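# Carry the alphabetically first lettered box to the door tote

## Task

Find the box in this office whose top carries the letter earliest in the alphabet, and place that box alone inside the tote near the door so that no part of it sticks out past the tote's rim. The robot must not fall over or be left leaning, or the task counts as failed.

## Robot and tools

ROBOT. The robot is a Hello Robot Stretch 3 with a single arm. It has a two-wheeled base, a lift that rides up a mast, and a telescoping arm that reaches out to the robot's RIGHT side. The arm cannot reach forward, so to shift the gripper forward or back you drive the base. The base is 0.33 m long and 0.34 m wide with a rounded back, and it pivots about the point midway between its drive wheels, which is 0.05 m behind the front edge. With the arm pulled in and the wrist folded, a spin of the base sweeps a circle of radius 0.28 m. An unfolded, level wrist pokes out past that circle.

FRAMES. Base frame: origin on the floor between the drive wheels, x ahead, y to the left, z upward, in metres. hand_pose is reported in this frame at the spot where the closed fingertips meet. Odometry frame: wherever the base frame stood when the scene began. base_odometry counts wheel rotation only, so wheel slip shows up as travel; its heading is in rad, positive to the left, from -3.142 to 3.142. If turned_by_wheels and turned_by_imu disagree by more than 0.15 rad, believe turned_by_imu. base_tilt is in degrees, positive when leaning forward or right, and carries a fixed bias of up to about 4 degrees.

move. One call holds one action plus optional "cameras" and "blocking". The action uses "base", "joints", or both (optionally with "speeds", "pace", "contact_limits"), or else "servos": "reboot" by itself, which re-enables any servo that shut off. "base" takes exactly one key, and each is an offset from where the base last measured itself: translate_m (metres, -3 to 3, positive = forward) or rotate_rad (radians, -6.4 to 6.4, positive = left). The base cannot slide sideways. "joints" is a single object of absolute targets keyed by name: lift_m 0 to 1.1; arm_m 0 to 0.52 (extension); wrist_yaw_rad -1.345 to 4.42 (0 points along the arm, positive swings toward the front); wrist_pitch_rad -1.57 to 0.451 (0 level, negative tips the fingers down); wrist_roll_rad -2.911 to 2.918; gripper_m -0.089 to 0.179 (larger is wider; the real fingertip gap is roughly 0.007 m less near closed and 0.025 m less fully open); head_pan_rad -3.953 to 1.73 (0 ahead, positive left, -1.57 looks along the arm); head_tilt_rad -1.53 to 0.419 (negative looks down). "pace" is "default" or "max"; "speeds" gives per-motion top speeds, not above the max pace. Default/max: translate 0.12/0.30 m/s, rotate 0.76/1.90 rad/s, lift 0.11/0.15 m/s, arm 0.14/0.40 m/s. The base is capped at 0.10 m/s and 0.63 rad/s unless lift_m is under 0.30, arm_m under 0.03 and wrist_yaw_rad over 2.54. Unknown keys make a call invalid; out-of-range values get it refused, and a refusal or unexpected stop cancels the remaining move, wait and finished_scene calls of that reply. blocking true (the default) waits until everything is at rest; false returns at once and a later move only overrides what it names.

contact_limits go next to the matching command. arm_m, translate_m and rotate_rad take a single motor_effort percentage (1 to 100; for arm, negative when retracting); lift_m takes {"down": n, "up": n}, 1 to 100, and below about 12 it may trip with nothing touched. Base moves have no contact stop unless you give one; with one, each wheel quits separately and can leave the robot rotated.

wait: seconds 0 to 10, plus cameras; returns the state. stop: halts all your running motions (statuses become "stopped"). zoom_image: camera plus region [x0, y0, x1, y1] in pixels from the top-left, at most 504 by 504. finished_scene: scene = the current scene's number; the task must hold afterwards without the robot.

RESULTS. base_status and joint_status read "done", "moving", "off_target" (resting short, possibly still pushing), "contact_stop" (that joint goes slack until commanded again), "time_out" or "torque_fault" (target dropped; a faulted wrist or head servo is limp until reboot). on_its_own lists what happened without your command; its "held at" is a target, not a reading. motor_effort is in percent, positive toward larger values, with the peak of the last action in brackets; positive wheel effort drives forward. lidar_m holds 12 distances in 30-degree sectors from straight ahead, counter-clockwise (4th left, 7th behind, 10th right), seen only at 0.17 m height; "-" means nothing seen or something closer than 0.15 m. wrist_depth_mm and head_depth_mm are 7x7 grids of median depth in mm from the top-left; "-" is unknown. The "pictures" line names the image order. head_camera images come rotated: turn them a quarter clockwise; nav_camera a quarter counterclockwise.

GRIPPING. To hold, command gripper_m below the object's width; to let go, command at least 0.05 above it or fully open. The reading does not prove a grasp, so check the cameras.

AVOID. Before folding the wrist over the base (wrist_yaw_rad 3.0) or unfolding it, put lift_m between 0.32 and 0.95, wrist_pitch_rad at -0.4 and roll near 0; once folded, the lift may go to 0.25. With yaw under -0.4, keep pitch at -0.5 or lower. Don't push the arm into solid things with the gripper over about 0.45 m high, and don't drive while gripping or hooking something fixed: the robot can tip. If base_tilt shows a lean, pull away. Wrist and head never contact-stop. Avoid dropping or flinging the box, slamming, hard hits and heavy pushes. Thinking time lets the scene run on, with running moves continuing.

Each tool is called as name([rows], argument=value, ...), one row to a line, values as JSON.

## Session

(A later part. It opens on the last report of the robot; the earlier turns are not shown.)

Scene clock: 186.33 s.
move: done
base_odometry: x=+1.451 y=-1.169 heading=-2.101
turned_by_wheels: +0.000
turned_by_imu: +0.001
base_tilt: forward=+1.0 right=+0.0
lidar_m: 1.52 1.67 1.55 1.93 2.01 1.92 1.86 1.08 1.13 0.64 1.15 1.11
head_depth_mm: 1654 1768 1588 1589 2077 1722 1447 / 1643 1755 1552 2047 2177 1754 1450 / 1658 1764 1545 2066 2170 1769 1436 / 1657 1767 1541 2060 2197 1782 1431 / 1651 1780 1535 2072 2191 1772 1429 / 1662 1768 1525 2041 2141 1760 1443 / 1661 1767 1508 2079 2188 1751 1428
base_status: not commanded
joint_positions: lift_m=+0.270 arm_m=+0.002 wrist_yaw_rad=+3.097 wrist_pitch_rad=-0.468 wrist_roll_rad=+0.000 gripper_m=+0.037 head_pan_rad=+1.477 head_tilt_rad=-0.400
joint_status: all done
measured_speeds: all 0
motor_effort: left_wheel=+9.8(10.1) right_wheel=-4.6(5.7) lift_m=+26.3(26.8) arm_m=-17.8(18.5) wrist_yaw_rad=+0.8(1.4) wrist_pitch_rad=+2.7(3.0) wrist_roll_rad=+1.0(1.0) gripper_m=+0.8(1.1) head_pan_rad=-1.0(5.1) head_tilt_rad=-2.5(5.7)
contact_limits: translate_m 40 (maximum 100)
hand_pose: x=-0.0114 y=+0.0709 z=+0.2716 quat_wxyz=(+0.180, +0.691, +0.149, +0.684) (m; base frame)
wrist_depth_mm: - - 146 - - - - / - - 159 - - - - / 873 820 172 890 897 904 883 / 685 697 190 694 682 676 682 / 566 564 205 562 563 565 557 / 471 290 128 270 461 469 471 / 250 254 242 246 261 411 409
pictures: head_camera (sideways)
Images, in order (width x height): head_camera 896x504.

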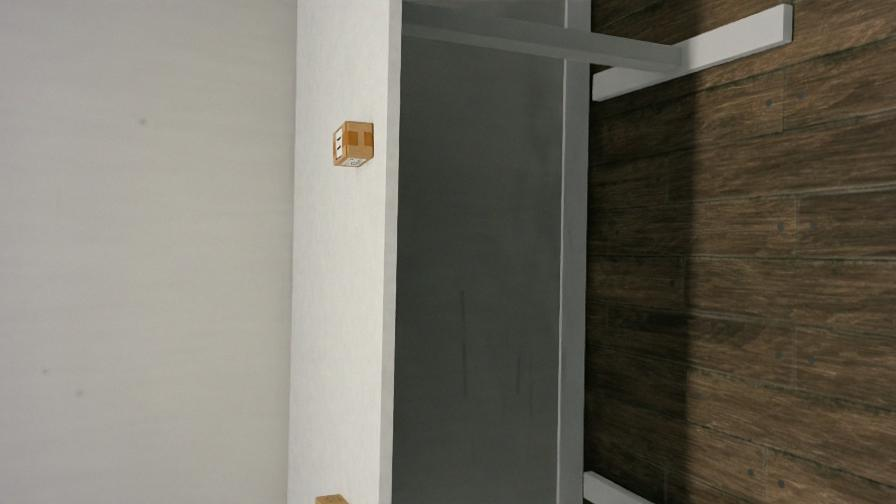

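zoom_image(camera="head_camera", region=[320, 110, 390, 180])

move(joints={"head_pan_rad": 1.7, "head_tilt_rad": -0.4}, cameras=["head_camera"])

Scaled by 7.200 from the camera's 896x504 image, which has a finer 1280x720 frame.

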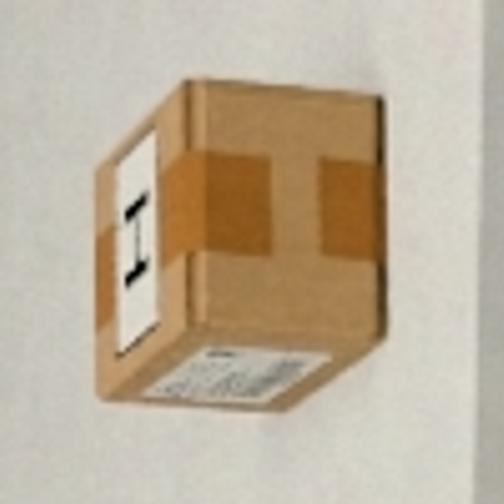

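Scene clock: 189.00 s.
move: done
base_odometry: x=+1.451 y=-1.169 heading=-2.101
turned_by_wheels: +0.000
turned_by_imu: +0.000
base_tilt: forward=+0.9 right=+0.1
lidar_m: 1.53 1.67 1.55 1.92 2.02 1.92 1.86 1.08 1.13 0.64 1.15 1.12
head_depth_mm: 1592 1709 1592 1927 2085 1779 1457 / 1630 1737 1566 1963 2133 1778 1447 / 1675 1782 1560 2043 2175 1763 1448 / 1686 1811 1542 2071 2206 1767 1439 / 1747 1844 1524 2157 2206 1749 1432 / 1787 1911 1518 2136 2045 1753 1434 / 1812 1903 2012 - - - -
base_status: not commanded
joint_positions: lift_m=+0.270 arm_m=+0.002 wrist_yaw_rad=+3.097 wrist_pitch_rad=-0.468 wrist_roll_rad=+0.000 gripper_m=+0.037 head_pan_rad=+1.701 head_tilt_rad=-0.400
joint_status: all done
measured_speeds: all 0
motor_effort: left_wheel=+9.9(10.1) right_wheel=-5.3(5.6) lift_m=+26.2(26.3) arm_m=-17.5(17.7) wrist_yaw_rad=+0.9(1.4) wrist_pitch_rad=+2.7(3.0) wrist_roll_rad=+0.8(1.0) gripper_m=-0.1(1.0) head_pan_rad=+3.5(4.2) head_tilt_rad=-1.6(3.7)
contact_limits: translate_m 40 (maximum 100)
hand_pose: x=-0.0114 y=+0.0709 z=+0.2716 quat_wxyz=(+0.180, +0.691, +0.149, +0.684) (m; base frame)
wrist_depth_mm: - - 146 - - - - / - - 158 - - - - / 890 850 172 889 888 884 897 / 675 690 190 686 689 691 690 / 562 568 205 558 564 565 566 / 472 289 128 270 460 476 472 / 250 255 243 249 262 408 408
pictures: head_camera (sideways)
Images, in order (width x height): head_camera 896x504.

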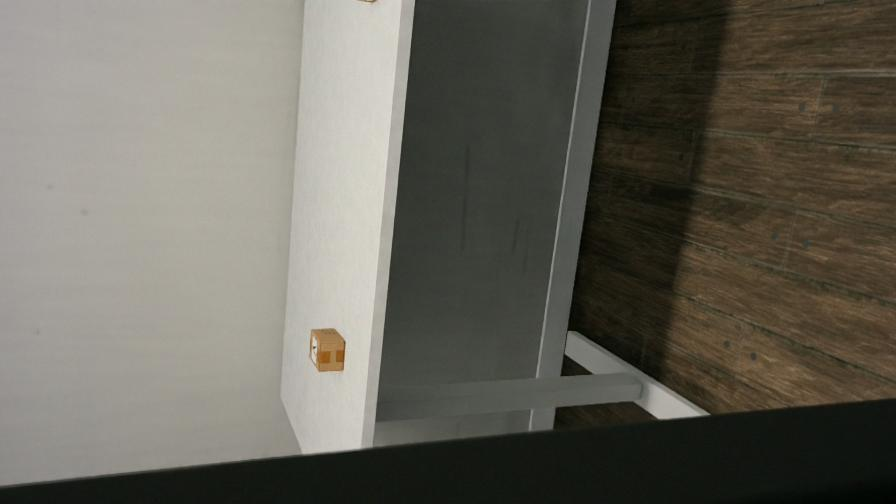

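zoom_image(camera="head_camera", region=[295, 315, 365, 385])

Scaled by 7.200 from the camera's 896x504 image, which has a finer 1280x720 frame.

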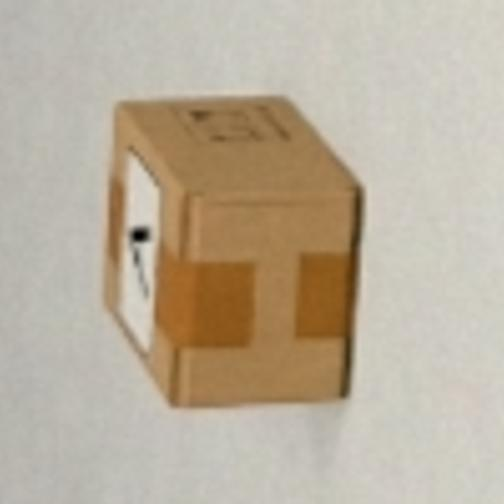

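move(base={"rotate_rad": 1.57}, joints={"head_pan_rad": -0.35, "head_tilt_rad": -0.5}, pace="max", cameras=[])

move(base={"translate_m": 0.45}, contact_limits={"translate_m": 40}, pace="max", cameras=["head_camera"])

Scene clock: 213.10 s.
move: done
base_odometry: x=+1.451 y=-1.169 heading=-0.532
turned_by_wheels: +1.570
turned_by_imu: +1.565
base_tilt: forward=+1.0 right=-0.1
lidar_m: 1.92 1.62 1.92 1.86 1.09 1.13 0.65 1.14 1.12 1.50 1.68 1.55
head_depth_mm: 1880 1998 2227 2444 2005 1608 1341 / 1808 1985 2155 2352 2002 1598 1336 / 1764 1870 1592 2304 2004 1617 1337 / 1711 1813 1610 2236 1915 1600 1341 / 1662 1764 1341 2179 1977 1590 1333 / 1630 1703 1326 2104 1979 1601 1330 / 1595 1670 1318 2034 1992 1590 1329
base_status: done
joint_positions: lift_m=+0.270 arm_m=+0.002 wrist_yaw_rad=+3.097 wrist_pitch_rad=-0.468 wrist_roll_rad=+0.000 gripper_m=+0.037 head_pan_rad=-0.366 head_tilt_rad=-0.501
joint_status: all done
measured_speeds: translate_m=+0.000 rotate_rad=+0.000 lift_m=+0.000 arm_m=+0.000 wrist_yaw_rad=+0.000 wrist_pitch_rad=+0.000 wrist_roll_rad=+0.000 head_pan_rad=+0.024 head_tilt_rad=+0.000
motor_effort: left_wheel=-8.6(17.7) right_wheel=+9.5(16.9) lift_m=+25.7(26.2) arm_m=-19.6(20.8) wrist_yaw_rad=+1.3(1.3) wrist_pitch_rad=+2.5(3.0) wrist_roll_rad=+0.8(1.1) gripper_m=+0.2(1.2) head_pan_rad=+2.7(5.6) head_tilt_rad=-1.7(5.2)
hand_pose: x=-0.0114 y=+0.0709 z=+0.2716 quat_wxyz=(+0.180, +0.691, +0.149, +0.684) (m; base frame)
wrist_depth_mm: - - 146 - - - - / - - 157 - - - - / 800 836 172 880 864 885 880 / 687 685 189 681 693 686 680 / 563 552 204 561 567 560 563 / 478 289 127 272 463 476 477 / 249 255 243 250 263 413 412
pictures: none
No camera images: "cameras" was empty.

Scene clock: 215.90 s.
move: done
base_odometry: x=+1.839 y=-1.397 heading=-0.532
turned_by_wheels: +0.000
turned_by_imu: +0.000
base_tilt: forward=+0.9 right=+0.0
lidar_m: 1.48 1.22 1.91 1.86 1.93 1.39 1.09 1.43 1.66 1.51 1.51 1.14
head_depth_mm: 1398 1531 1067 1920 1992 1603 1358 / 1380 1502 1074 1232 1838 1562 1310 / 1332 1445 1062 1745 1872 1537 1341 / 1295 1414 1060 790 1858 1590 1337 / 1277 1371 1059 824 1802 1582 1326 / 1237 1342 1047 779 1784 1581 1334 / 1213 1306 1049 775 1728 1603 1332
base_status: done
joint_positions: lift_m=+0.270 arm_m=+0.002 wrist_yaw_rad=+3.097 wrist_pitch_rad=-0.468 wrist_roll_rad=+0.000 gripper_m=+0.037 head_pan_rad=-0.351 head_tilt_rad=-0.501
joint_status: not commanded
measured_speeds: all 0
motor_effort: left_wheel=+6.6(13.8) right_wheel=+2.2(16.3) lift_m=+25.4(25.9) arm_m=-18.0(20.0) wrist_yaw_rad=+1.5(1.5) wrist_pitch_rad=+2.6(3.0) wrist_roll_rad=+0.9(1.1) gripper_m=+0.5(1.2) head_pan_rad=+2.2(4.4) head_tilt_rad=-0.9(2.5)
contact_limits: translate_m 40 (maximum 100)
hand_pose: x=-0.0114 y=+0.0709 z=+0.2716 quat_wxyz=(+0.180, +0.691, +0.149, +0.684) (m; base frame)
wrist_depth_mm: - - 147 - - - - / - - 158 - - - - / 866 827 172 876 864 885 950 / 674 692 190 694 682 692 691 / 559 560 205 554 561 556 560 / 469 289 127 269 459 471 473 / 250 256 244 248 261 413 413
pictures: head_camera (sideways)
Images, in order (width x height): head_camera 896x504.

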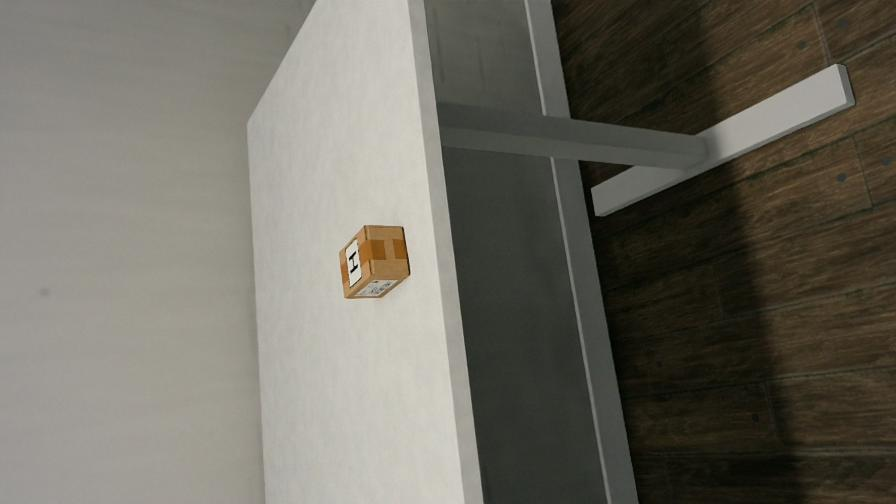

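zoom_image(camera="head_camera", region=[325, 210, 425, 310])

move(joints={"head_pan_rad": 0.55, "head_tilt_rad": -0.4}, cameras=["head_camera"])

Scaled by 5.040 from the camera's 896x504 image, which has a finer 1280x720 frame.

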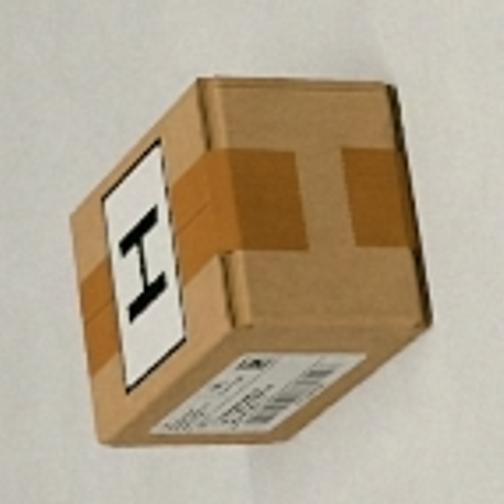

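Scene clock: 219.93 s.
move: done
base_odometry: x=+1.839 y=-1.397 heading=-0.532
turned_by_wheels: +0.000
turned_by_imu: +0.001
base_tilt: forward=+1.0 right=+0.0
lidar_m: 1.48 1.23 1.91 1.86 1.93 1.39 1.09 1.42 1.66 1.51 1.51 1.14
head_depth_mm: 1315 1378 1414 888 1662 1723 1445 / 1384 1466 1511 886 1791 1754 1444 / 1487 1568 1543 935 1925 1729 1432 / 1600 1704 1772 1003 2026 1611 1437 / 1712 1816 1952 2087 2196 1765 1395 / 1834 2026 2151 2366 2273 1748 1440 / 1927 2033 2159 2288 2268 1753 1431
base_status: not commanded
joint_positions: lift_m=+0.270 arm_m=+0.002 wrist_yaw_rad=+3.097 wrist_pitch_rad=-0.468 wrist_roll_rad=+0.000 gripper_m=+0.037 head_pan_rad=+0.572 head_tilt_rad=-0.402
joint_status: all done
measured_speeds: all 0
motor_effort: left_wheel=+6.7(7.0) right_wheel=+2.2(2.3) lift_m=+24.9(25.4) arm_m=-14.7(15.5) wrist_yaw_rad=+0.9(1.3) wrist_pitch_rad=+2.5(3.0) wrist_roll_rad=+0.8(1.0) gripper_m=+0.3(1.0) head_pan_rad=+0.4(5.2) head_tilt_rad=+3.5(7.0)
contact_limits: translate_m 40 (maximum 100)
hand_pose: x=-0.0114 y=+0.0709 z=+0.2716 quat_wxyz=(+0.180, +0.691, +0.149, +0.684) (m; base frame)
wrist_depth_mm: - - 146 - - - - / - - 157 - - - - / 897 837 173 867 908 880 955 / 693 695 189 682 690 681 687 / 563 559 206 562 557 554 564 / 475 290 127 269 463 472 471 / 248 255 243 248 262 417 415
pictures: head_camera (sideways)
Images, in order (width x height): head_camera 896x504.

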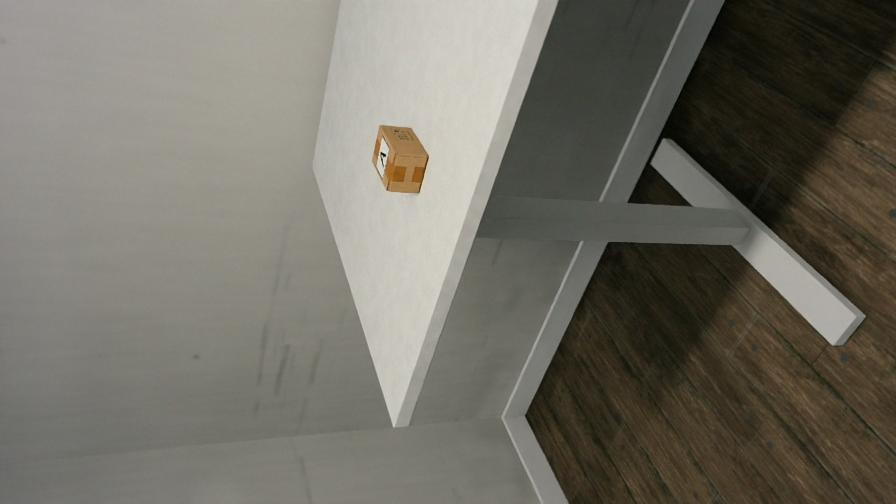

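zoom_image(camera="head_camera", region=[355, 110, 445, 200])

move(base={"rotate_rad": -0.5}, joints={"head_pan_rad": -0.75, "head_tilt_rad": -0.45}, pace="max", cameras=["head_camera"])

Scaled by 5.600 from the camera's 896x504 image, which has a finer 1280x720 frame.

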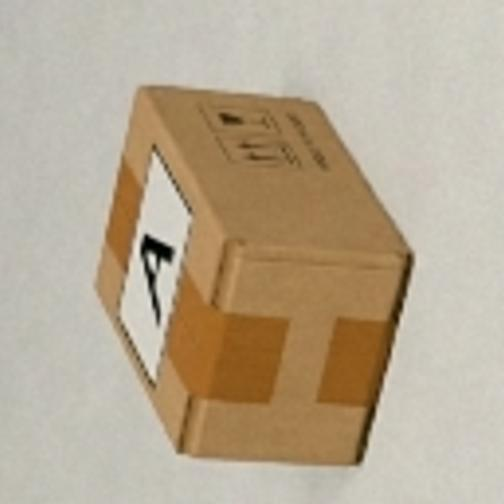

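Scene clock: 227.37 s.
move: done
base_odometry: x=+1.839 y=-1.397 heading=-1.031
turned_by_wheels: -0.500
turned_by_imu: -0.497
base_tilt: forward=+1.0 right=-0.2
lidar_m: 1.14 1.48 1.23 1.91 1.88 1.95 1.39 1.09 1.43 1.66 1.50 2.00
head_depth_mm: 1578 1689 1810 1316 2052 1688 1391 / 1642 1755 1836 1400 2116 1700 1390 / 1713 1816 1917 1471 1992 1671 1380 / 1745 1894 2027 1566 2115 1629 1388 / 1823 1958 2152 2326 2136 1672 1384 / 1898 2082 2236 2456 2127 1673 1381 / 1964 2101 2216 2356 2089 1670 1382
base_status: done
joint_positions: lift_m=+0.270 arm_m=+0.002 wrist_yaw_rad=+3.097 wrist_pitch_rad=-0.468 wrist_roll_rad=+0.000 gripper_m=+0.037 head_pan_rad=-0.766 head_tilt_rad=-0.448
joint_status: all done
measured_speeds: translate_m=+0.000 rotate_rad=+0.000 lift_m=+0.000 arm_m=+0.000 wrist_yaw_rad=+0.000 wrist_pitch_rad=+0.000 wrist_roll_rad=+0.000 head_pan_rad=+0.024 head_tilt_rad=+0.000
motor_effort: left_wheel=+10.0(18.0) right_wheel=-6.8(14.1) lift_m=+24.7(24.9) arm_m=-14.4(14.4) wrist_yaw_rad=+0.5(1.3) wrist_pitch_rad=+2.8(2.9) wrist_roll_rad=+0.9(1.1) gripper_m=-1.6(1.6) head_pan_rad=+2.8(4.7) head_tilt_rad=-2.1(4.8)
hand_pose: x=-0.0114 y=+0.0709 z=+0.2716 quat_wxyz=(+0.180, +0.691, +0.149, +0.684) (m; base frame)
wrist_depth_mm: - - 146 - - - - / - - 158 - - - - / 888 849 173 896 886 891 862 / 689 689 189 691 688 687 681 / 563 557 203 563 568 561 563 / 476 289 128 271 458 471 472 / 249 254 243 248 262 415 413
pictures: head_camera (sideways)
Images, in order (width x height): head_camera 896x504.

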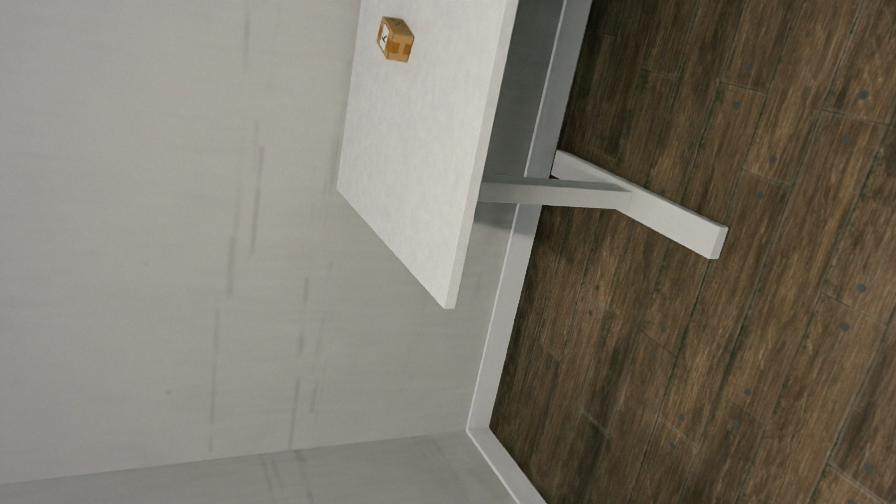

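move(base={"rotate_rad": 0.5}, pace="max", cameras=[])

move(base={"translate_m": 0.16}, contact_limits={"translate_m": 40}, pace="max", cameras=[])

move(base={"rotate_rad": 1.571}, joints={"head_pan_rad": -1.4, "head_tilt_rad": -0.45}, pace="max", cameras=[])

move(base={"translate_m": 0.3}, contact_limits={"translate_m": 40}, pace="max", cameras=["head_camera"])

Scene clock: 261.93 s.
move: done
base_odometry: x=+1.839 y=-1.397 heading=-0.532
turned_by_wheels: +0.500
turned_by_imu: +0.499
base_tilt: forward=+0.9 right=+0.0
lidar_m: 1.48 1.23 1.92 1.85 1.94 1.39 1.09 1.43 1.66 1.51 1.51 1.14
head_depth_mm: 1956 2069 2194 2291 2163 1706 1391 / 1887 2035 2252 2495 2150 1673 1385 / 1728 1893 2061 2276 2127 1683 1386 / 1619 1736 1854 2057 2120 1677 1386 / 1503 1611 1642 933 1987 1609 1373 / 1400 1514 1239 874 1795 1569 1384 / 1325 1414 1235 823 1745 1666 1377
base_status: done
joint_positions: lift_m=+0.270 arm_m=+0.002 wrist_yaw_rad=+3.097 wrist_pitch_rad=-0.468 wrist_roll_rad=+0.000 gripper_m=+0.037 head_pan_rad=-0.750 head_tilt_rad=-0.450
joint_status: not commanded
measured_speeds: all 0
motor_effort: left_wheel=-8.1(16.3) right_wheel=+7.4(15.1) lift_m=+24.0(24.4) arm_m=-19.5(20.5) wrist_yaw_rad=+0.9(1.1) wrist_pitch_rad=+2.2(2.9) wrist_roll_rad=+0.9(1.0) gripper_m=-0.3(1.3) head_pan_rad=+2.9(3.8) head_tilt_rad=-1.8(3.1)
hand_pose: x=-0.0114 y=+0.0709 z=+0.2716 quat_wxyz=(+0.180, +0.691, +0.149, +0.684) (m; base frame)
wrist_depth_mm: - - 147 - - - - / - - 158 - - - - / 907 819 172 880 890 879 942 / 692 691 190 687 690 680 677 / 562 555 205 567 560 570 567 / 470 290 128 272 461 476 473 / 248 255 243 249 263 413 416
pictures: none
No camera images: "cameras" was empty.

Scene clock: 263.70 s.
move: done
base_odometry: x=+1.977 y=-1.478 heading=-0.532
turned_by_wheels: +0.000
turned_by_imu: +0.000
base_tilt: forward=+0.9 right=+0.0
lidar_m: 1.32 1.09 1.91 1.85 1.93 1.52 1.25 1.55 1.74 1.48 1.84 1.00
head_depth_mm: 1830 2009 2136 2327 2128 1681 1390 / 1661 1815 2015 2231 2162 1670 1399 / 1545 1689 1842 883 2104 1661 1385 / 1435 1537 1639 790 1965 1692 1376 / 1340 1443 1452 787 1195 1365 1378 / 1258 1331 1236 783 1689 1621 1383 / 1187 1255 1236 776 617 1613 1386
base_status: done
joint_positions: lift_m=+0.270 arm_m=+0.002 wrist_yaw_rad=+3.097 wrist_pitch_rad=-0.468 wrist_roll_rad=+0.000 gripper_m=+0.037 head_pan_rad=-0.750 head_tilt_rad=-0.451
joint_status: not commanded
measured_speeds: all 0
motor_effort: left_wheel=-1.6(12.0) right_wheel=+7.2(13.9) lift_m=+23.7(24.3) arm_m=-19.6(20.0) wrist_yaw_rad=+0.3(1.4) wrist_pitch_rad=+2.7(2.9) wrist_roll_rad=+0.8(1.0) gripper_m=-0.6(1.2) head_pan_rad=+1.5(3.8) head_tilt_rad=-1.1(3.3)
contact_limits: translate_m 40 (maximum 100)
hand_pose: x=-0.0114 y=+0.0709 z=+0.2716 quat_wxyz=(+0.180, +0.691, +0.149, +0.684) (m; base frame)
wrist_depth_mm: - - 146 - - - - / - - 158 - - - - / 868 818 173 868 875 888 913 / 692 690 189 685 678 691 684 / 563 570 206 570 564 557 566 / 474 291 128 272 457 478 469 / 249 256 243 250 261 410 411
pictures: none
No camera images: "cameras" was empty.

Scene clock: 265.80 s.
move: done
base_odometry: x=+1.977 y=-1.478 heading=+1.039
turned_by_wheels: +1.571
turned_by_imu: +1.564
base_tilt: forward=+1.1 right=-0.1
lidar_m: 1.85 1.92 1.51 1.25 1.56 1.74 1.48 1.88 1.00 1.32 1.10 1.87
head_depth_mm: 1083 1159 1208 803 604 1593 1393 / 1100 1186 1232 800 628 1627 1393 / 1126 1210 1261 791 627 1668 1395 / 1146 1239 1252 793 651 1681 1380 / 1178 1266 1252 784 1642 1663 1380 / 1202 1301 1240 781 1707 1665 1378 / 1227 1322 1238 780 1769 1576 1383
base_status: done
joint_positions: lift_m=+0.270 arm_m=+0.002 wrist_yaw_rad=+3.097 wrist_pitch_rad=-0.468 wrist_roll_rad=+0.000 gripper_m=+0.037 head_pan_rad=-1.409 head_tilt_rad=-0.451
joint_status: all done
measured_speeds: all 0
motor_effort: left_wheel=-8.3(16.1) right_wheel=+10.4(16.3) lift_m=+23.6(24.2) arm_m=-19.7(21.0) wrist_yaw_rad=+1.1(1.4) wrist_pitch_rad=+2.5(3.2) wrist_roll_rad=+0.8(1.0) gripper_m=-0.2(1.1) head_pan_rad=+2.2(4.3) head_tilt_rad=-1.1(3.3)
hand_pose: x=-0.0114 y=+0.0709 z=+0.2716 quat_wxyz=(+0.180, +0.691, +0.149, +0.684) (m; base frame)
wrist_depth_mm: - - 146 - - - - / - - 158 - - - - / 846 834 172 890 880 895 886 / 685 689 190 690 690 687 685 / 560 561 205 560 565 565 563 / 472 290 128 272 461 471 474 / 250 257 243 249 261 414 416
pictures: none
No camera images: "cameras" was empty.

Scene clock: 268.10 s.
move: done
base_odometry: x=+2.129 y=-1.220 heading=+1.039
turned_by_wheels: +0.000
turned_by_imu: +0.000
base_tilt: forward=+1.1 right=-0.2
lidar_m: 1.55 1.61 1.37 1.28 1.30 1.77 1.76 1.21 1.19 1.32 0.94 1.61
head_depth_mm: 1076 1159 1211 800 605 1596 1382 / 1099 1185 1234 798 630 1625 1398 / 1123 1203 1261 794 627 1666 1391 / 1154 1237 1255 719 652 1674 1384 / 1177 1272 1254 784 1124 1533 1351 / 1194 1294 1355 783 1116 1629 1350 / 1231 1335 1436 782 1755 1652 1374
base_status: done
joint_positions: lift_m=+0.270 arm_m=+0.002 wrist_yaw_rad=+3.097 wrist_pitch_rad=-0.468 wrist_roll_rad=+0.000 gripper_m=+0.037 head_pan_rad=-1.401 head_tilt_rad=-0.451
joint_status: not commanded
measured_speeds: all 0
motor_effort: left_wheel=+3.0(7.8) right_wheel=+1.3(20.0) lift_m=+23.5(24.0) arm_m=-18.0(20.2) wrist_yaw_rad=+0.8(1.2) wrist_pitch_rad=+2.6(3.0) wrist_roll_rad=+0.8(1.1) gripper_m=-0.3(1.2) head_pan_rad=+3.4(4.3) head_tilt_rad=-0.9(2.1)
contact_limits: translate_m 40 (maximum 100)
hand_pose: x=-0.0114 y=+0.0709 z=+0.2716 quat_wxyz=(+0.180, +0.691, +0.149, +0.684) (m; base frame)
wrist_depth_mm: - - 146 - - - - / - - 159 - - - - / 886 816 171 875 885 896 901 / 697 674 190 684 682 686 695 / 559 564 205 558 563 562 556 / 466 290 128 271 467 478 474 / 247 256 242 251 262 414 416
pictures: head_camera (sideways)
Images, in order (width x height): head_camera 896x504.

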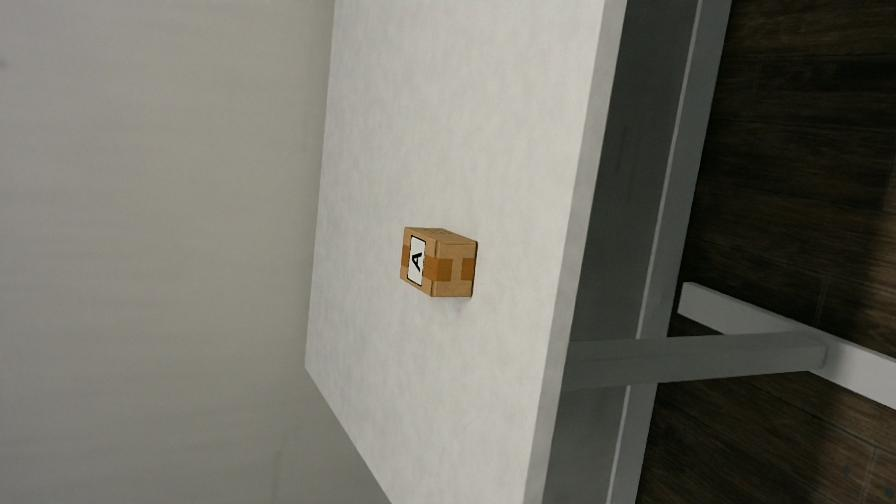

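move(joints={"lift_m": 0.95, "wrist_pitch_rad": -0.4}, pace="max", cameras=[])

move(joints={"wrist_yaw_rad": 1.57}, cameras=[])

move(joints={"lift_m": 1.08, "wrist_yaw_rad": 0.0, "gripper_m": 0.13}, cameras=["wrist_camera", "head_camera"])

Scene clock: 319.43 s.
move: done
base_odometry: x=+2.129 y=-1.220 heading=+1.039
turned_by_wheels: +0.000
turned_by_imu: +0.001
base_tilt: forward=+0.8 right=-0.2
lidar_m: 1.55 1.61 1.37 1.28 1.30 1.77 1.77 1.21 1.19 1.32 0.94 1.62
head_depth_mm: 1079 1167 1212 800 604 1584 1506 / 1099 1183 1234 796 628 1631 1467 / 1127 1214 1267 796 625 1651 - / 1150 1242 1264 719 652 1686 - / 1177 1260 1250 786 1132 1533 1351 / 1197 1305 1366 782 1127 1609 1335 / 1235 1344 1438 780 1768 1676 1375
base_status: not commanded
joint_positions: lift_m=+0.950 arm_m=+0.002 wrist_yaw_rad=+3.097 wrist_pitch_rad=-0.419 wrist_roll_rad=+0.000 gripper_m=+0.037 head_pan_rad=-1.400 head_tilt_rad=-0.451
joint_status: all done
measured_speeds: all 0
motor_effort: left_wheel=+2.8(3.2) right_wheel=+1.5(1.7) lift_m=+29.7(32.5) arm_m=-11.4(15.7) wrist_yaw_rad=+0.9(1.5) wrist_pitch_rad=+3.2(7.1) wrist_roll_rad=+0.8(1.2) gripper_m=-0.7(1.3) head_pan_rad=+3.3(4.7) head_tilt_rad=+1.7(2.2)
contact_limits: translate_m 40 (maximum 100)
hand_pose: x=-0.0111 y=+0.0773 z=+0.9625 quat_wxyz=(+0.163, +0.694, +0.132, +0.688) (m; base frame)
wrist_depth_mm: - - 144 - - - - / - - 156 - - - - / - - 167 - - - - / - - 183 - - - - / - - 199 - - - - / - - 128 - - - - / - - 247 - - - -
pictures: none
No camera images: "cameras" was empty.

Scene clock: 321.20 s.
move: done
base_odometry: x=+2.129 y=-1.220 heading=+1.039
turned_by_wheels: +0.000
turned_by_imu: +0.000
base_tilt: forward=+0.8 right=+0.0
lidar_m: 1.55 1.61 1.37 1.28 1.30 1.77 1.77 1.21 1.18 1.32 0.95 1.61
head_depth_mm: 1080 1153 1207 799 603 1600 - / 1104 1179 1234 794 626 1602 1380 / 1129 1212 1262 793 624 1645 1384 / 1149 1243 1260 718 651 1680 1388 / 1179 1265 1252 779 1127 1533 1349 / 1199 1299 1353 781 1118 1619 1449 / 1232 1323 1430 779 1791 1672 1413
base_status: not commanded
joint_positions: lift_m=+0.950 arm_m=+0.002 wrist_yaw_rad=+1.573 wrist_pitch_rad=-0.419 wrist_roll_rad=+0.000 gripper_m=+0.037 head_pan_rad=-1.400 head_tilt_rad=-0.451
joint_status: all done
measured_speeds: all 0
motor_effort: left_wheel=+2.9(3.2) right_wheel=+1.3(1.9) lift_m=+28.7(29.8) arm_m=-10.6(11.6) wrist_yaw_rad=-2.5(5.1) wrist_pitch_rad=+3.3(3.6) wrist_roll_rad=+0.8(1.0) gripper_m=+0.6(1.2) head_pan_rad=+2.9(4.0) head_tilt_rad=+2.1(2.7)
contact_limits: translate_m 40 (maximum 100)
hand_pose: x=+0.2029 y=-0.1463 z=+0.9625 quat_wxyz=(+0.593, +0.593, -0.384, +0.386) (m; base frame)
wrist_depth_mm: - - - - - - - / - - - - - - - / - - - - - - - / - - - - - - - / - - - - - - - / - - 127 - - - - / - - - - - - -
pictures: none
No camera images: "cameras" was empty.

Scene clock: 323.20 s.
move: done
base_odometry: x=+2.129 y=-1.220 heading=+1.039
turned_by_wheels: +0.000
turned_by_imu: +0.000
base_tilt: forward=+0.9 right=-0.2
lidar_m: 1.55 1.61 1.37 1.28 1.30 1.77 1.77 1.21 1.19 1.32 0.94 1.62
head_depth_mm: 1078 1149 1215 - - - - / 1104 1178 1245 798 626 1638 1391 / 1121 1213 1257 792 599 1645 1381 / 1156 1237 1250 719 651 1681 1386 / 1181 1262 1260 785 1128 1538 1345 / 1209 1291 1358 782 1123 1614 1342 / 1223 1324 1435 779 1778 1655 1372
base_status: not commanded
joint_positions: lift_m=+1.080 arm_m=+0.002 wrist_yaw_rad=+0.003 wrist_pitch_rad=-0.419 wrist_roll_rad=+0.000 gripper_m=+0.130 head_pan_rad=-1.400 head_tilt_rad=-0.451
joint_status: all done
measured_speeds: all 0
motor_effort: left_wheel=+3.1(3.2) right_wheel=+1.0(1.6) lift_m=+29.5(32.8) arm_m=-8.3(10.2) wrist_yaw_rad=-2.5(4.8) wrist_pitch_rad=+3.2(3.7) wrist_roll_rad=+0.8(1.0) gripper_m=-0.2(85.9) head_pan_rad=+2.2(3.7) head_tilt_rad=+1.7(3.4)
contact_limits: translate_m 40 (maximum 100)
hand_pose: x=-0.0208 y=-0.3710 z=+1.0925 quat_wxyz=(+0.692, +0.148, -0.691, -0.146) (m; base frame)
wrist_depth_mm: - - - - - - - / - - - - - - - / - - - - - - - / - - 479 - - - - / 393 379 379 397 394 368 384 / - 124 - - - 124 - / - - - - - - -
pictures: head_camera (sideways), wrist_camera
Images, in order (width x height): head_camera 896x504, wrist_camera 644x364.

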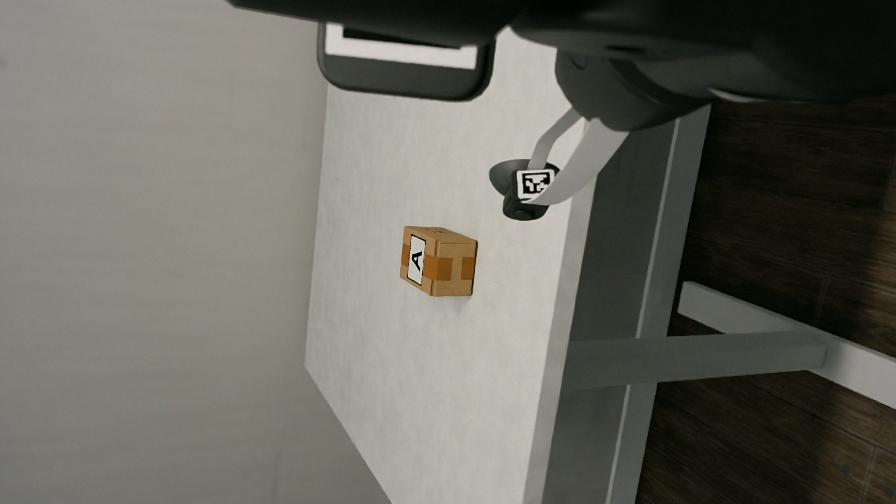

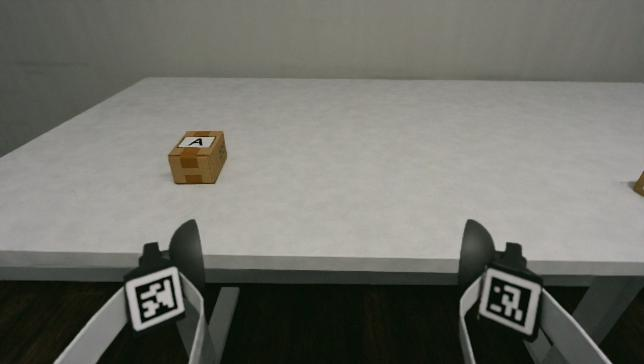

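move(base={"translate_m": 0.15}, joints={"gripper_m": 0.179}, contact_limits={"translate_m": 40}, cameras=["wrist_camera"])

Scene clock: 343.43 s.
move: done
base_odometry: x=+2.206 y=-1.090 heading=+1.039
turned_by_wheels: +0.000
turned_by_imu: +0.001
base_tilt: forward=+1.0 right=-0.2
lidar_m: 1.40 1.45 1.31 1.56 1.35 1.85 1.92 1.29 1.37 0.89 0.90 1.46
head_depth_mm: 1082 1151 1228 - - - - / 1102 1186 1244 690 627 1646 1397 / 1118 1205 1264 794 652 1656 1398 / 1151 1238 1261 788 623 1535 1317 / 1179 1274 1334 785 1091 1620 1349 / 1203 1305 1413 782 1707 1671 1379 / 1229 1321 1442 1535 1777 1651 1376
base_status: done
joint_positions: lift_m=+1.080 arm_m=+0.002 wrist_yaw_rad=+0.003 wrist_pitch_rad=-0.419 wrist_roll_rad=+0.000 gripper_m=+0.179 head_pan_rad=-1.400 head_tilt_rad=-0.450
joint_status: all done
measured_speeds: all 0
motor_effort: left_wheel=+0.7(10.1) right_wheel=+9.3(14.9) lift_m=+21.8(22.0) arm_m=-4.2(6.0) wrist_yaw_rad=-1.8(2.5) wrist_pitch_rad=+3.4(3.7) wrist_roll_rad=+0.9(1.2) gripper_m=-0.5(88.4) head_pan_rad=+3.2(3.9) head_tilt_rad=+2.7(4.2)
contact_limits: translate_m 40 (maximum 100)
hand_pose: x=-0.0208 y=-0.3710 z=+1.0925 quat_wxyz=(+0.692, +0.148, -0.691, -0.146) (m; base frame)
wrist_depth_mm: - - - - - - - / - - - - - - - / - - - - - - - / - - - 474 - - - / 389 377 396 395 399 400 381 / 125 383 - - - 137 122 / - - - - - - 107
pictures: wrist_camera
Images, in order (width x height): wrist_camera 644x364.

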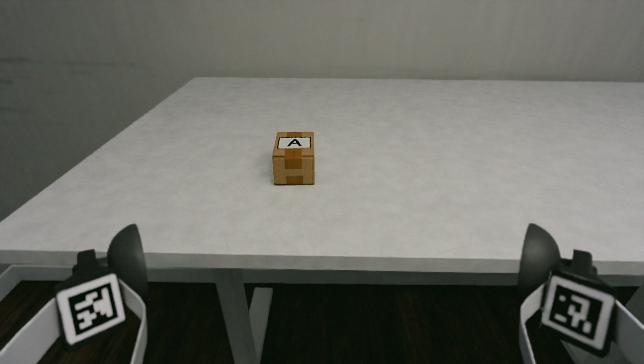

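move(base={"translate_m": 0.052}, contact_limits={"translate_m": 40}, cameras=[])

move(joints={"lift_m": 1.0, "arm_m": 0.15, "head_pan_rad": -1.55}, contact_limits={"arm_m": 40}, cameras=["wrist_camera", "head_camera"])

Scene clock: 357.87 s.
move: done
base_odometry: x=+2.232 y=-1.046 heading=+1.039
turned_by_wheels: +0.000
turned_by_imu: +0.000
base_tilt: forward=+0.8 right=+0.0
lidar_m: 1.35 1.40 1.30 1.36 1.51 1.90 1.97 1.33 1.37 0.88 1.37 1.40
head_depth_mm: 1081 1160 1219 - - - - / 1103 1189 1232 798 627 1628 1387 / 1126 1215 1259 789 651 1649 1384 / 1149 1236 1264 790 623 1208 1302 / 1171 1263 1350 786 1656 1654 1384 / 1203 1295 1418 831 1714 1669 1369 / 1231 1326 1436 1583 1778 1684 1389
base_status: done
joint_positions: lift_m=+1.080 arm_m=+0.002 wrist_yaw_rad=+0.003 wrist_pitch_rad=-0.419 wrist_roll_rad=+0.000 gripper_m=+0.179 head_pan_rad=-1.400 head_tilt_rad=-0.450
joint_status: not commanded
measured_speeds: all 0
motor_effort: left_wheel=+9.4(10.5) right_wheel=+2.2(11.5) lift_m=+24.0(24.5) arm_m=+0.3(1.5) wrist_yaw_rad=-2.0(2.5) wrist_pitch_rad=+3.1(3.7) wrist_roll_rad=+0.9(1.1) gripper_m=+0.8(1.1) head_pan_rad=+2.5(3.8) head_tilt_rad=+2.1(4.0)
contact_limits: translate_m 40 (maximum 100)
hand_pose: x=-0.0208 y=-0.3710 z=+1.0925 quat_wxyz=(+0.692, +0.148, -0.691, -0.146) (m; base frame)
wrist_depth_mm: - - - - - - - / - - - - - - - / - - - - - - - / - - - 472 - - - / 389 378 392 396 395 395 383 / 125 383 - - - 137 122 / - - - - - - 110
pictures: none
No camera images: "cameras" was empty.

Scene clock: 360.20 s.
move: done
base_odometry: x=+2.232 y=-1.046 heading=+1.039
turned_by_wheels: +0.000
turned_by_imu: +0.000
base_tilt: forward=+1.2 right=-0.1
lidar_m: 1.35 1.40 1.30 1.36 1.51 1.90 1.97 1.34 1.37 0.88 1.37 1.41
head_depth_mm: 1091 1181 1246 - - 1638 1384 / 1109 1187 1244 - - 1636 1399 / 1108 1205 1258 682 366 1633 1374 / 1118 1207 1255 791 596 1665 1380 / 1134 1214 1255 786 647 1534 1307 / 1136 1231 1295 782 645 1666 1383 / 1150 1252 1342 778 645 1661 1385
base_status: not commanded
joint_positions: lift_m=+1.000 arm_m=+0.150 wrist_yaw_rad=+0.003 wrist_pitch_rad=-0.419 wrist_roll_rad=+0.000 gripper_m=+0.179 head_pan_rad=-1.549 head_tilt_rad=-0.450
joint_status: all done
measured_speeds: all 0
motor_effort: left_wheel=+8.7(9.4) right_wheel=+2.3(2.8) lift_m=+21.4(23.4) arm_m=+20.4(22.9) wrist_yaw_rad=-1.8(2.3) wrist_pitch_rad=+3.1(3.8) wrist_roll_rad=+0.8(1.1) gripper_m=+0.3(1.4) head_pan_rad=-2.4(4.4) head_tilt_rad=+1.8(4.1)
contact_limits: arm_m 40 (drawing in: default 38, maximum 55; extending or still: default 47, maximum 70); translate_m 40 (maximum 100)
hand_pose: x=-0.0209 y=-0.5193 z=+1.0125 quat_wxyz=(+0.692, +0.148, -0.691, -0.146) (m; base frame)
wrist_depth_mm: - - - - - - - / - - - - - - - / - 403 - 318 - - - / 344 342 345 314 343 346 346 / 273 287 275 276 277 290 277 / 116 215 229 231 230 222 123 / - 209 210 209 208 207 107
pictures: head_camera (sideways), wrist_camera
Images, in order (width x height): head_camera 896x504, wrist_camera 644x364.

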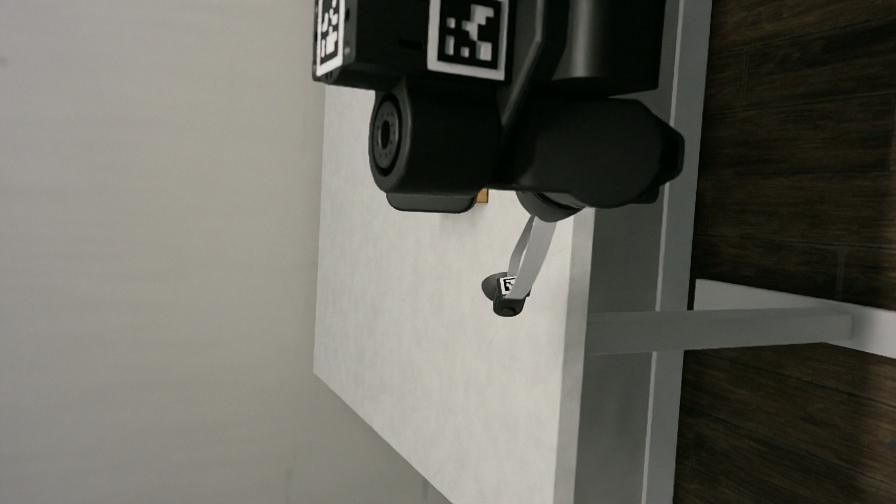

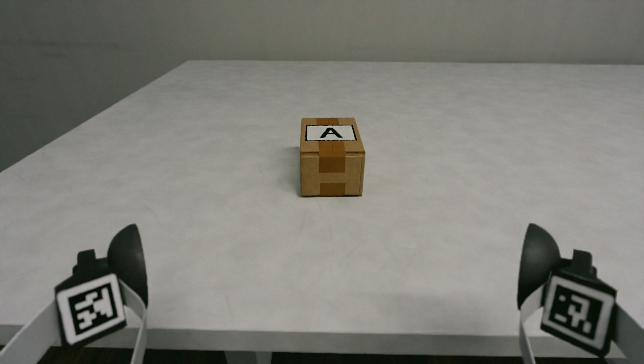

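move(joints={"lift_m": 0.977}, contact_limits={"lift_m": {"down": 15}}, cameras=[])

move(joints={"arm_m": 0.27}, contact_limits={"arm_m": 40}, cameras=["wrist_camera"])

Scene clock: 373.27 s.
move: done
base_odometry: x=+2.232 y=-1.046 heading=+1.039
turned_by_wheels: +0.000
turned_by_imu: +0.001
base_tilt: forward=+0.9 right=+0.0
lidar_m: 1.35 1.40 1.30 1.36 1.51 1.90 1.97 1.33 1.37 0.88 1.37 1.40
head_depth_mm: 1099 1171 1230 - - 1601 1400 / 1104 1191 1242 - - 1590 1400 / 1110 1192 1253 888 346 1543 1385 / 1120 1203 1264 786 650 1656 1379 / 1131 1221 1247 784 647 1543 1303 / 1135 1221 1291 780 647 1664 1384 / 1142 1233 1346 779 644 1683 1380
base_status: not commanded
joint_positions: lift_m=+0.977 arm_m=+0.150 wrist_yaw_rad=+0.003 wrist_pitch_rad=-0.419 wrist_roll_rad=+0.000 gripper_m=+0.179 head_pan_rad=-1.550 head_tilt_rad=-0.450
joint_status: all done
measured_speeds: all 0
motor_effort: left_wheel=+8.8(9.1) right_wheel=+2.6(2.6) lift_m=+20.8(21.8) arm_m=+9.0(11.7) wrist_yaw_rad=-1.5(2.5) wrist_pitch_rad=+3.4(3.5) wrist_roll_rad=+0.7(1.1) gripper_m=-0.1(1.2) head_pan_rad=-3.6(4.5) head_tilt_rad=+2.8(3.5)
contact_limits: arm_m 40 (drawing in: default 38, maximum 55; extending or still: default 47, maximum 70); lift_m down 15 (down: maximum 72; up: maximum 65); translate_m 40 (maximum 100)
hand_pose: x=-0.0209 y=-0.5193 z=+0.9895 quat_wxyz=(+0.692, +0.148, -0.691, -0.146) (m; base frame)
wrist_depth_mm: - - - - - - - / - - - - - - - / 379 375 377 294 378 385 384 / 299 299 301 299 305 304 306 / 240 241 242 243 242 252 243 / 125 139 200 201 203 197 123 / - - 806 - - - 109
pictures: none
No camera images: "cameras" was empty.

Scene clock: 375.40 s.
move: done
base_odometry: x=+2.232 y=-1.046 heading=+1.039
turned_by_wheels: +0.000
turned_by_imu: +0.000
base_tilt: forward=+1.1 right=-0.1
lidar_m: 1.35 1.40 1.30 1.36 1.51 1.90 1.97 1.33 1.37 0.88 1.37 1.41
head_depth_mm: 1097 1183 382 356 606 1629 1405 / 1107 1185 372 361 602 1638 1385 / 1107 1198 1241 386 588 1636 1377 / 1124 1204 1253 789 649 1662 1383 / 1129 1209 1252 788 650 1532 1314 / 1144 1230 1292 781 645 1670 1378 / 1145 1234 1341 778 648 1656 1377
base_status: not commanded
joint_positions: lift_m=+0.977 arm_m=+0.270 wrist_yaw_rad=+0.003 wrist_pitch_rad=-0.419 wrist_roll_rad=+0.000 gripper_m=+0.179 head_pan_rad=-1.550 head_tilt_rad=-0.450
joint_status: all done
measured_speeds: all 0
motor_effort: left_wheel=+8.9(9.1) right_wheel=+2.2(3.0) lift_m=+23.3(23.3) arm_m=+20.9(23.2) wrist_yaw_rad=-2.1(2.3) wrist_pitch_rad=+3.5(3.7) wrist_roll_rad=+0.6(1.1) gripper_m=-0.3(1.3) head_pan_rad=-3.1(4.4) head_tilt_rad=+2.1(3.4)
contact_limits: arm_m 40 (drawing in: default 38, maximum 55; extending or still: default 47, maximum 70); lift_m down 15 (down: maximum 72; up: maximum 65); translate_m 40 (maximum 100)
hand_pose: x=-0.0209 y=-0.6393 z=+0.9895 quat_wxyz=(+0.692, +0.148, -0.691, -0.146) (m; base frame)
wrist_depth_mm: - - - - - - - / - - - - - - - / 374 376 374 377 376 380 378 / 299 300 299 208 303 303 302 / 239 250 240 187 232 254 242 / 125 187 201 201 201 196 122 / 162 167 172 172 173 174 107
pictures: wrist_camera
Images, in order (width x height): wrist_camera 644x364.

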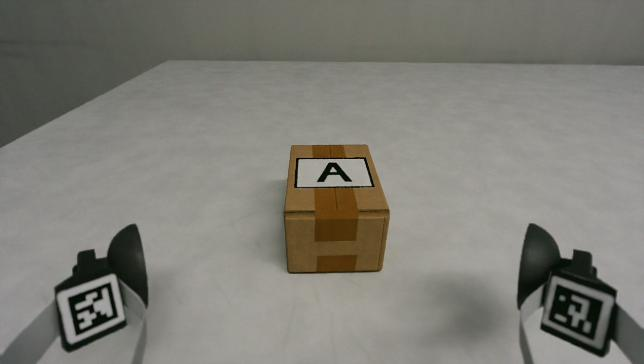

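move(joints={"arm_m": 0.332}, contact_limits={"arm_m": 40}, cameras=["wrist_camera"])

move(joints={"gripper_m": 0.03}, cameras=["wrist_camera"])

Scene clock: 381.73 s.
move: done
base_odometry: x=+2.232 y=-1.046 heading=+1.039
turned_by_wheels: +0.000
turned_by_imu: +0.001
base_tilt: forward=+0.9 right=-0.1
lidar_m: 1.35 1.40 1.30 1.36 1.51 1.90 1.97 1.33 1.37 0.88 1.37 1.41
head_depth_mm: 1096 1179 437 688 628 1629 1404 / 1097 1185 412 418 628 1638 1394 / 1107 1194 1166 443 625 1655 1388 / 1125 1207 1256 750 648 1649 1388 / 1126 1215 1249 784 648 1525 1303 / 1132 1228 1289 784 646 1666 1381 / 1146 1232 1348 779 645 1666 1380
base_status: not commanded
joint_positions: lift_m=+0.977 arm_m=+0.332 wrist_yaw_rad=+0.003 wrist_pitch_rad=-0.419 wrist_roll_rad=+0.000 gripper_m=+0.179 head_pan_rad=-1.550 head_tilt_rad=-0.450
joint_status: all done
measured_speeds: all 0
motor_effort: left_wheel=+8.9(9.1) right_wheel=+2.0(2.8) lift_m=+28.9(28.9) arm_m=+20.5(23.3) wrist_yaw_rad=-2.2(2.4) wrist_pitch_rad=+3.5(3.6) wrist_roll_rad=+0.9(1.1) gripper_m=-0.3(1.0) head_pan_rad=-2.4(3.7) head_tilt_rad=+2.1(2.6)
contact_limits: arm_m 40 (drawing in: default 38, maximum 55; extending or still: default 47, maximum 70); lift_m down 15 (down: maximum 72; up: maximum 65); translate_m 40 (maximum 100)
hand_pose: x=-0.0209 y=-0.7013 z=+0.9895 quat_wxyz=(+0.692, +0.148, -0.691, -0.146) (m; base frame)
wrist_depth_mm: - - - - - - - / - - - - - - - / 374 375 373 378 376 377 381 / 301 300 302 300 302 304 303 / 239 249 240 166 232 250 241 / 125 187 200 143 189 195 122 / 162 166 171 143 168 172 107
pictures: wrist_camera
Images, in order (width x height): wrist_camera 644x364.

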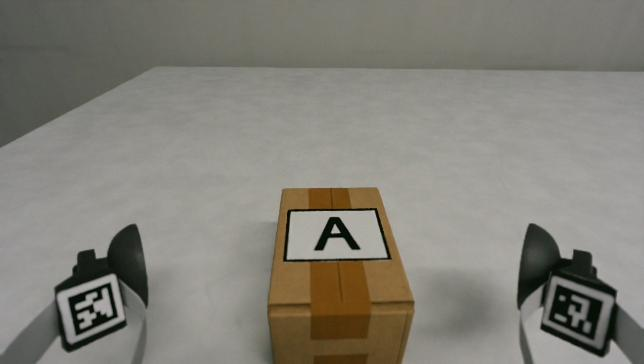

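Scene clock: 383.77 s.
move: done
base_odometry: x=+2.232 y=-1.046 heading=+1.039
turned_by_wheels: +0.000
turned_by_imu: +0.000
base_tilt: forward=+0.8 right=-0.1
lidar_m: 1.35 1.40 1.30 1.36 1.51 1.90 1.97 1.33 1.37 0.88 1.37 1.40
head_depth_mm: 1099 1174 436 688 628 1634 1391 / 1104 1185 415 417 628 1633 1396 / 1106 1193 1169 443 625 1657 1384 / 1123 1205 1255 788 650 1666 1388 / 1130 1217 1251 784 650 1536 1311 / 1134 1232 1277 784 646 1675 1383 / 1151 1239 1339 779 643 1671 1385
base_status: not commanded
joint_positions: lift_m=+0.977 arm_m=+0.332 wrist_yaw_rad=+0.002 wrist_pitch_rad=-0.419 wrist_roll_rad=+0.000 gripper_m=+0.031 head_pan_rad=-1.550 head_tilt_rad=-0.450
joint_status: all done
measured_speeds: all 0
motor_effort: left_wheel=+8.8(9.2) right_wheel=+2.6(2.9) lift_m=+30.4(30.7) arm_m=+11.1(19.6) wrist_yaw_rad=-0.8(2.3) wrist_pitch_rad=+3.4(3.7) wrist_roll_rad=+0.5(1.2) gripper_m=-12.7(89.6) head_pan_rad=-3.4(3.7) head_tilt_rad=+0.8(2.8)
contact_limits: arm_m 40 (drawing in: default 38, maximum 55; extending or still: default 47, maximum 70); lift_m down 15 (down: maximum 72; up: maximum 65); translate_m 40 (maximum 100)
hand_pose: x=-0.0211 y=-0.7013 z=+0.9895 quat_wxyz=(+0.692, +0.148, -0.691, -0.147) (m; base frame)
wrist_depth_mm: - - - - - - - / - - - - - - - / 373 374 373 376 382 378 381 / 300 298 298 301 301 303 304 / 239 238 240 166 181 241 241 / 200 206 130 143 126 201 202 / 170 171 166 141 168 172 172
pictures: wrist_camera
Images, in order (width x height): wrist_camera 644x364.

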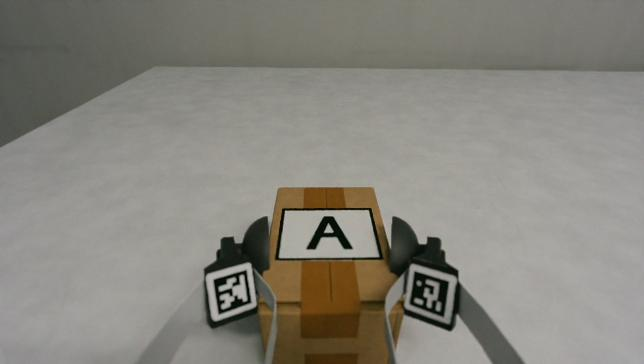

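move(joints={"gripper_m": 0.005}, cameras=[])

move(joints={"lift_m": 1.03}, speeds={"lift_m": 0.05}, cameras=["wrist_camera"])

Scene clock: 387.47 s.
move: done
base_odometry: x=+2.232 y=-1.046 heading=+1.039
turned_by_wheels: +0.000
turned_by_imu: +0.001
base_tilt: forward=+1.1 right=-0.1
lidar_m: 1.35 1.40 1.30 1.36 1.51 1.90 1.97 1.33 1.37 0.88 1.37 1.40
head_depth_mm: 1101 1175 437 684 628 1631 1396 / 1110 1185 413 416 626 1628 1398 / 1111 1200 1157 443 624 1656 1381 / 1120 1202 1251 790 649 1664 1385 / 1134 1214 1248 789 651 1532 1310 / 1141 1226 1289 784 645 1663 1383 / 1146 1249 1333 784 644 1678 1378
base_status: not commanded
joint_positions: lift_m=+0.977 arm_m=+0.332 wrist_yaw_rad=+0.002 wrist_pitch_rad=-0.418 wrist_roll_rad=+0.000 gripper_m=+0.006 head_pan_rad=-1.550 head_tilt_rad=-0.450
joint_status: all done
measured_speeds: all 0
motor_effort: left_wheel=+8.7(9.0) right_wheel=+2.0(2.7) lift_m=+29.3(29.6) arm_m=-4.6(4.7) wrist_yaw_rad=-0.8(1.5) wrist_pitch_rad=+3.2(3.5) wrist_roll_rad=+0.8(1.0) gripper_m=-23.1(96.4) head_pan_rad=-2.5(3.7) head_tilt_rad=+1.0(2.2)
contact_limits: arm_m 40 (drawing in: default 38, maximum 55; extending or still: default 47, maximum 70); lift_m down 15 (down: maximum 72; up: maximum 65); translate_m 40 (maximum 100)
hand_pose: x=-0.0211 y=-0.7013 z=+0.9896 quat_wxyz=(+0.692, +0.148, -0.691, -0.147) (m; base frame)
wrist_depth_mm: - - - - - - - / - - - - - - - / 372 373 373 378 379 380 383 / 299 299 301 300 305 305 303 / 239 240 239 166 232 242 242 / 199 207 129 143 126 202 202 / 171 170 162 142 163 169 173
pictures: none
No camera images: "cameras" was empty.

Scene clock: 389.07 s.
move: done
base_odometry: x=+2.232 y=-1.046 heading=+1.039
turned_by_wheels: +0.000
turned_by_imu: +0.000
base_tilt: forward=+1.0 right=+0.1
lidar_m: 1.35 1.40 1.30 1.36 1.51 1.90 1.97 1.33 1.37 0.88 1.37 1.40
head_depth_mm: 1096 1138 386 761 629 1622 1401 / 1103 1149 393 756 628 1624 1398 / 1111 1183 418 682 625 1651 1387 / 1121 1198 1267 791 648 1657 1376 / 1126 1224 1247 785 649 1546 1311 / 1140 1217 1286 782 647 1668 1377 / 1147 1232 1348 775 645 1663 1372
base_status: not commanded
joint_positions: lift_m=+1.030 arm_m=+0.332 wrist_yaw_rad=+0.002 wrist_pitch_rad=-0.424 wrist_roll_rad=+0.000 gripper_m=+0.009 head_pan_rad=-1.550 head_tilt_rad=-0.450
joint_status: all done
measured_speeds: all 0
motor_effort: left_wheel=+8.6(8.9) right_wheel=+2.0(2.9) lift_m=+31.2(34.0) arm_m=-12.0(12.0) wrist_yaw_rad=-0.8(1.5) wrist_pitch_rad=+4.4(4.6) wrist_roll_rad=+0.8(1.1) gripper_m=-10.4(23.7) head_pan_rad=-3.8(3.8) head_tilt_rad=+1.0(2.0)
contact_limits: arm_m 40 (drawing in: default 38, maximum 55; extending or still: default 47, maximum 70); translate_m 40 (maximum 100)
hand_pose: x=-0.0211 y=-0.7006 z=+1.0413 quat_wxyz=(+0.692, +0.150, -0.691, -0.149) (m; base frame)
wrist_depth_mm: - - - - - - - / - - - - - - - / - - - - - - - / 376 389 394 199 389 395 380 / 325 315 314 167 305 316 317 / 262 264 130 143 126 263 264 / 225 225 214 142 214 220 228
pictures: wrist_camera
Images, in order (width x height): wrist_camera 644x364.

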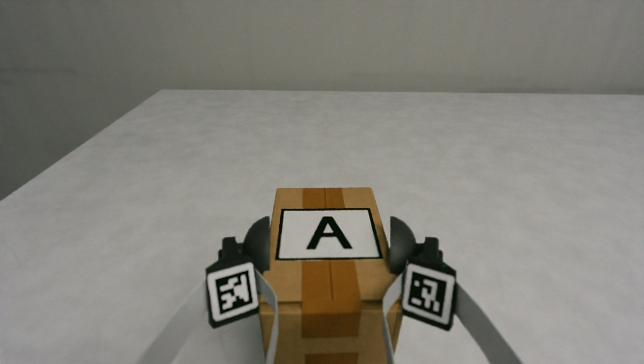

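move(joints={"lift_m": 0.978}, speeds={"lift_m": 0.04}, contact_limits={"lift_m": {"down": 15}}, cameras=[])

move(joints={"gripper_m": 0.15}, cameras=[])

move(joints={"arm_m": 0.2}, contact_limits={"arm_m": -35}, cameras=["wrist_camera"])

Scene clock: 444.13 s.
move: done
base_odometry: x=+2.232 y=-1.046 heading=+1.039
turned_by_wheels: +0.000
turned_by_imu: +0.001
base_tilt: forward=+0.9 right=+0.0
lidar_m: 1.35 1.41 1.30 1.36 1.51 1.90 1.97 1.33 1.37 0.88 1.37 1.41
head_depth_mm: 1097 1182 436 450 630 1645 1397 / 1104 1183 414 417 628 1640 1393 / 1114 1192 1162 443 624 1643 1382 / 1120 1206 1258 790 652 1671 1381 / 1127 1217 1244 788 649 1530 1303 / 1140 1222 1295 785 647 1670 1378 / 1150 1235 1345 781 644 1670 1381
base_status: not commanded
joint_positions: lift_m=+0.978 arm_m=+0.332 wrist_yaw_rad=+0.002 wrist_pitch_rad=-0.422 wrist_roll_rad=+0.000 gripper_m=+0.009 head_pan_rad=-1.550 head_tilt_rad=-0.450
joint_status: all done
measured_speeds: all 0
motor_effort: left_wheel=+8.6(8.9) right_wheel=+2.6(2.8) lift_m=+20.7(28.7) arm_m=-17.9(20.5) wrist_yaw_rad=-0.6(1.8) wrist_pitch_rad=+3.9(4.7) wrist_roll_rad=+0.8(1.1) gripper_m=-10.8(12.4) head_pan_rad=-1.7(2.8) head_tilt_rad=-0.1(1.8)
contact_limits: arm_m 40 (drawing in: default 38, maximum 55; extending or still: default 47, maximum 70); lift_m down 15 (down: maximum 72; up: maximum 65); translate_m 40 (maximum 100)
hand_pose: x=-0.0211 y=-0.7008 z=+0.9897 quat_wxyz=(+0.692, +0.149, -0.691, -0.148) (m; base frame)
wrist_depth_mm: - - - - - - - / - - - - - - - / 371 374 371 377 377 379 382 / 298 296 300 299 300 302 303 / 238 240 238 166 232 240 242 / 201 205 130 143 126 201 202 / 172 171 163 142 167 168 173
pictures: none
No camera images: "cameras" was empty.

Scene clock: 446.10 s.
move: done
base_odometry: x=+2.232 y=-1.046 heading=+1.039
turned_by_wheels: +0.000
turned_by_imu: +0.000
base_tilt: forward=+1.0 right=+0.1
lidar_m: 1.35 1.40 1.30 1.36 1.51 1.90 1.97 1.33 1.36 0.88 1.37 1.40
head_depth_mm: 1088 1173 436 450 632 1636 1393 / 1099 1186 414 416 627 1634 1392 / 1103 1197 1157 443 626 1637 1394 / 1124 1209 1256 750 650 1658 1385 / 1124 1209 1257 784 650 1538 1310 / 1138 1231 1294 783 645 1655 1378 / 1147 1240 1341 779 646 1663 1386
base_status: not commanded
joint_positions: lift_m=+0.978 arm_m=+0.332 wrist_yaw_rad=+0.002 wrist_pitch_rad=-0.421 wrist_roll_rad=+0.000 gripper_m=+0.150 head_pan_rad=-1.550 head_tilt_rad=-0.450
joint_status: all done
measured_speeds: all 0
motor_effort: left_wheel=+8.7(8.9) right_wheel=+2.3(2.7) lift_m=+22.1(22.3) arm_m=-15.5(18.1) wrist_yaw_rad=-0.7(1.3) wrist_pitch_rad=+3.5(4.4) wrist_roll_rad=+0.9(1.1) gripper_m=-1.0(87.9) head_pan_rad=-2.8(3.2) head_tilt_rad=+0.8(1.3)
contact_limits: arm_m 40 (drawing in: default 38, maximum 55; extending or still: default 47, maximum 70); lift_m down 15 (down: maximum 72; up: maximum 65); translate_m 40 (maximum 100)
hand_pose: x=-0.0211 y=-0.7010 z=+0.9901 quat_wxyz=(+0.692, +0.148, -0.691, -0.147) (m; base frame)
wrist_depth_mm: - - - - - - - / - - - - - - - / 375 374 380 375 380 377 385 / 301 297 302 303 303 302 304 / 241 241 240 167 242 241 242 / 207 123 195 144 195 123 203 / - 162 172 144 167 168 164
pictures: none
No camera images: "cameras" was empty.

"contact_limits": arm_m = -35.0 is out of range 1 to 100


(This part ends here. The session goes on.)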